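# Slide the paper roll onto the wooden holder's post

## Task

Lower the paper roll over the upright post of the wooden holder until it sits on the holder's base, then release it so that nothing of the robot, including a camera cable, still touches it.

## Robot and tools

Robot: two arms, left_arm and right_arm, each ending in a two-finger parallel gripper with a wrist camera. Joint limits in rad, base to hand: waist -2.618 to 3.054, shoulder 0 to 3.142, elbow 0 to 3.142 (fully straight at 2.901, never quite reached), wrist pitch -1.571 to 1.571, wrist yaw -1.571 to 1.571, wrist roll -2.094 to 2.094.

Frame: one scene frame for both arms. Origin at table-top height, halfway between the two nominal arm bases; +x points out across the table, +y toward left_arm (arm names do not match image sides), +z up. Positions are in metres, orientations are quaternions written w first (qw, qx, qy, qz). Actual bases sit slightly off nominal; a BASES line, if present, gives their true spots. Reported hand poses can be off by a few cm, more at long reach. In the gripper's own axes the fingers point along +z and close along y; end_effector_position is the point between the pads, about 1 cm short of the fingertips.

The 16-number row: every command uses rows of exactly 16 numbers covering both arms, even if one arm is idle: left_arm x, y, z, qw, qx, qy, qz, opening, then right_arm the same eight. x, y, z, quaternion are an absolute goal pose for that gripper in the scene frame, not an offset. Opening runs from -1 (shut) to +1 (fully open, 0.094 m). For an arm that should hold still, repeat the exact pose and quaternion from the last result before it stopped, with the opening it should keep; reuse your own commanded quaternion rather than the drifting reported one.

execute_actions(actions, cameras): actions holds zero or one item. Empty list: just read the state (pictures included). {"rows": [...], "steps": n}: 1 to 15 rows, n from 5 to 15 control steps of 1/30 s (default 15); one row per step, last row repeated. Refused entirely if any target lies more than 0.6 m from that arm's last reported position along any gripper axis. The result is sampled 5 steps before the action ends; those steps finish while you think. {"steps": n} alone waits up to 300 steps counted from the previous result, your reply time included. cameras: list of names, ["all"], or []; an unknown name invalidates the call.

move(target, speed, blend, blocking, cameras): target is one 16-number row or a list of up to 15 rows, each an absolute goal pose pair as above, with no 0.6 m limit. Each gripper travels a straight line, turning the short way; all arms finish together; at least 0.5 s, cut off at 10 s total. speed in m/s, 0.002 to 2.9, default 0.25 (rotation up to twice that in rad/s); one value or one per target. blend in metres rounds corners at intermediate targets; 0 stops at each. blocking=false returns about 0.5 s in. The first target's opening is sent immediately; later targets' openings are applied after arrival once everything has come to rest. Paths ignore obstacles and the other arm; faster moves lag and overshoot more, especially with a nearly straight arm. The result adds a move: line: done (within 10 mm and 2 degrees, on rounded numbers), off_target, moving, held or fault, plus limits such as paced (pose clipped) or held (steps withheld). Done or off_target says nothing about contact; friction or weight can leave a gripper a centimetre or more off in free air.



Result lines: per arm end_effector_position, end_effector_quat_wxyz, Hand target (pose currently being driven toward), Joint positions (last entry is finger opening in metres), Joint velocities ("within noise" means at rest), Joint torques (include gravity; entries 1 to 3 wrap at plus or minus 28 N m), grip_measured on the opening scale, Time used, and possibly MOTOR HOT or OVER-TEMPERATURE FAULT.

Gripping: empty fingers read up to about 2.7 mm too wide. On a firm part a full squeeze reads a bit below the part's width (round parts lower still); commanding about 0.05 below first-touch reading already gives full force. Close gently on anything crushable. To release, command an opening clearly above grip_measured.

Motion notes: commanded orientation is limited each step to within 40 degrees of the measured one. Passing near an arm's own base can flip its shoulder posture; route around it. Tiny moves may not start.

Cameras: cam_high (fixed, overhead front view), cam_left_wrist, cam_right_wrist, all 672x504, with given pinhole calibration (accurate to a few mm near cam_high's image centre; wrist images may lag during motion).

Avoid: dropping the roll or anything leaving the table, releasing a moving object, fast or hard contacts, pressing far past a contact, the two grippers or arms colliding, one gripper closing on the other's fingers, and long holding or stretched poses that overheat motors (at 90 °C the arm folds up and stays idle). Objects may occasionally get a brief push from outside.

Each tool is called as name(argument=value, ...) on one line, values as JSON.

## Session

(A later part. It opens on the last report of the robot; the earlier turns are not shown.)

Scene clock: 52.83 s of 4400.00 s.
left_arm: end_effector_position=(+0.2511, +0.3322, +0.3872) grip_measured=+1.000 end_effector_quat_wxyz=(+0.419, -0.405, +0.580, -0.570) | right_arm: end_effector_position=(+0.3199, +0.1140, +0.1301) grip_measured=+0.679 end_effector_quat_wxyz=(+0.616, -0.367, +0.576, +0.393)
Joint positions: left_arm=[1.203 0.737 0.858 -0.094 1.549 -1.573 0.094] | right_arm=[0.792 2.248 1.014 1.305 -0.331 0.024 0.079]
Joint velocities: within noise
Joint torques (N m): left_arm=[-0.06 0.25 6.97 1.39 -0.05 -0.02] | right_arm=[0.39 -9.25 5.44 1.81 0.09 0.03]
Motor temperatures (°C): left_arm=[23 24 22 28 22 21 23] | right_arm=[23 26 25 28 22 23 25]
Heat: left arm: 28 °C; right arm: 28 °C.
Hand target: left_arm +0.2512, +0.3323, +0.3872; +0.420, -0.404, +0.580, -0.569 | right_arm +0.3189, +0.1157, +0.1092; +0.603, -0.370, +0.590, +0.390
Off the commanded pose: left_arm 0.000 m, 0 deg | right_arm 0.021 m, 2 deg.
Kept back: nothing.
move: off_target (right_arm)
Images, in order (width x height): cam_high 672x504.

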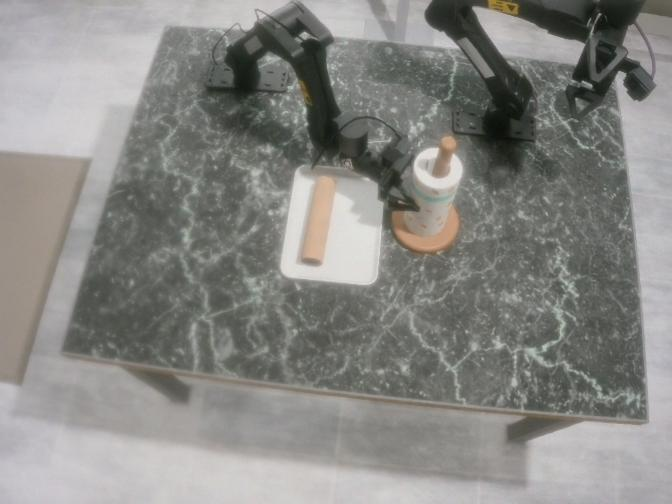

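move(target=[[0.2512, 0.3323, 0.3872, 0.420, -0.404, 0.580, -0.569, 1.0, 0.3200, 0.1150, 0.1185, 0.5964, -0.3799, 0.5964, 0.3799, 0.58], [0.2512, 0.3323, 0.3872, 0.420, -0.404, 0.580, -0.569, 1.0, 0.3200, 0.1150, 0.1200, 0.5964, -0.3799, 0.5964, 0.3799, 1.0], [0.2512, 0.3323, 0.3872, 0.420, -0.404, 0.580, -0.569, 1.0, 0.2640, -0.0050, 0.1250, 0.5964, -0.3799, 0.5964, 0.3799, 1.0]], speed=[0.06, 0.06, 0.2], cameras=["all"])

zoom_image(camera="cam_high", region=[355, 120, 490, 270])

Scene clock: 56.20 s of 4400.00 s.
left_arm: end_effector_position=(+0.2511, +0.3322, +0.3872) grip_measured=+1.000 end_effector_quat_wxyz=(+0.419, -0.405, +0.580, -0.570) | right_arm: end_effector_position=(+0.2670, -0.0021, +0.1096) grip_measured=+0.998 end_effector_quat_wxyz=(+0.583, -0.378, +0.613, +0.376)
Joint positions: left_arm=[1.203 0.737 0.858 -0.094 1.549 -1.573 0.094] | right_arm=[0.642 1.993 0.49 1.461 -0.471 0.002 0.094]
Joint velocities: within noise
Joint torques (N m): left_arm=[-0.06 0.2 6.89 1.41 -0.02 -0.02] | right_arm=[-0.43 -12.44 2.52 2.05 -0.15 0.01]
Motor temperatures (°C): left_arm=[23 24 22 28 22 21 23] | right_arm=[23 26 24 28 22 23 25]
Heat: left arm: 28 °C; right arm: 28 °C.
Hand target: left_arm +0.2512, +0.3323, +0.3872; +0.420, -0.404, +0.580, -0.569 | right_arm +0.2641, -0.0047, +0.1246; +0.597, -0.380, +0.596, +0.380
Off the commanded pose: left_arm 0.000 m, 0 deg | right_arm 0.016 m, 2 deg.
Kept back: nothing.
move: off_target (right_arm); target 2's new opening was sent with right_arm's hand 0.008 m and 3 deg from that target
camera_calibration:
cam_left_wrist: T_world_to_cam=[[0.0109396, 0.099859, 0.994941, -0.425212], [-0.728897, -0.680358, 0.0762997, 0.404519], [0.684536, -0.726045, 0.0653441, 0.147631], [0, 0, 0, 1]] pos_world=[0.198446, 0.424866, 0.382549]
cam_right_wrist: T_world_to_cam=[[0.910382, -0.401358, 0.100576, -0.255747], [-0.127114, -0.50261, -0.855117, 0.150321], [0.393759, 0.765699, -0.508585, 0.0561086], [0, 0, 0, 1]] pos_world=[0.229842, -0.0700555, 0.1828]

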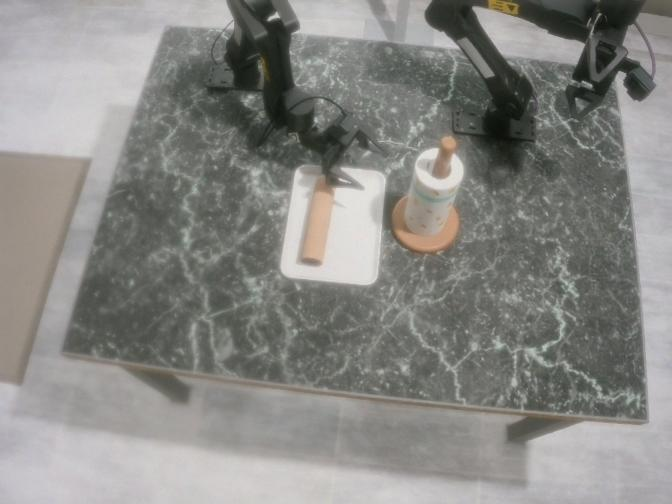

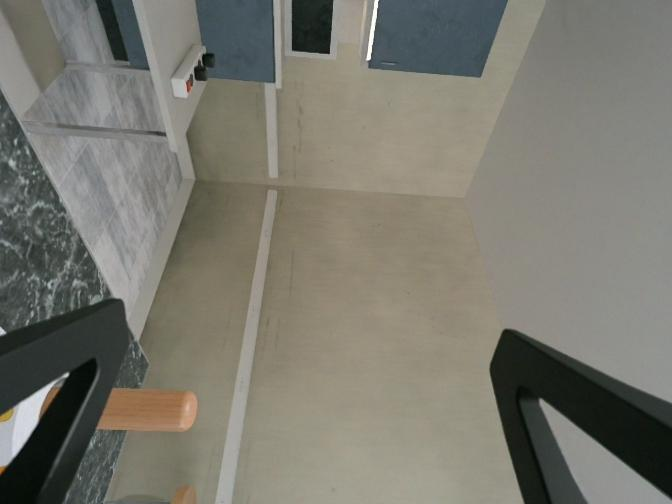

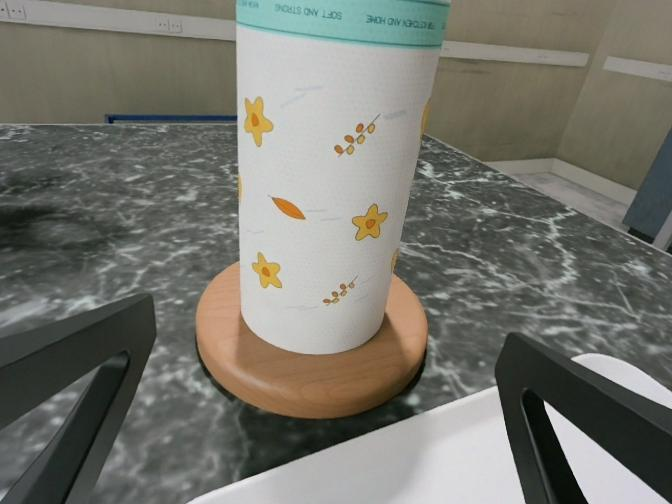

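Scaled by 3.360 from the camera's 672x504 image, which has a finer 960x720 frame.

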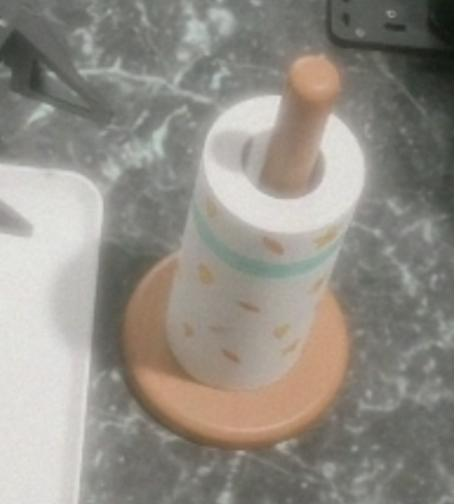

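finished_scene(scene=1)

The scene is finished: the task was done.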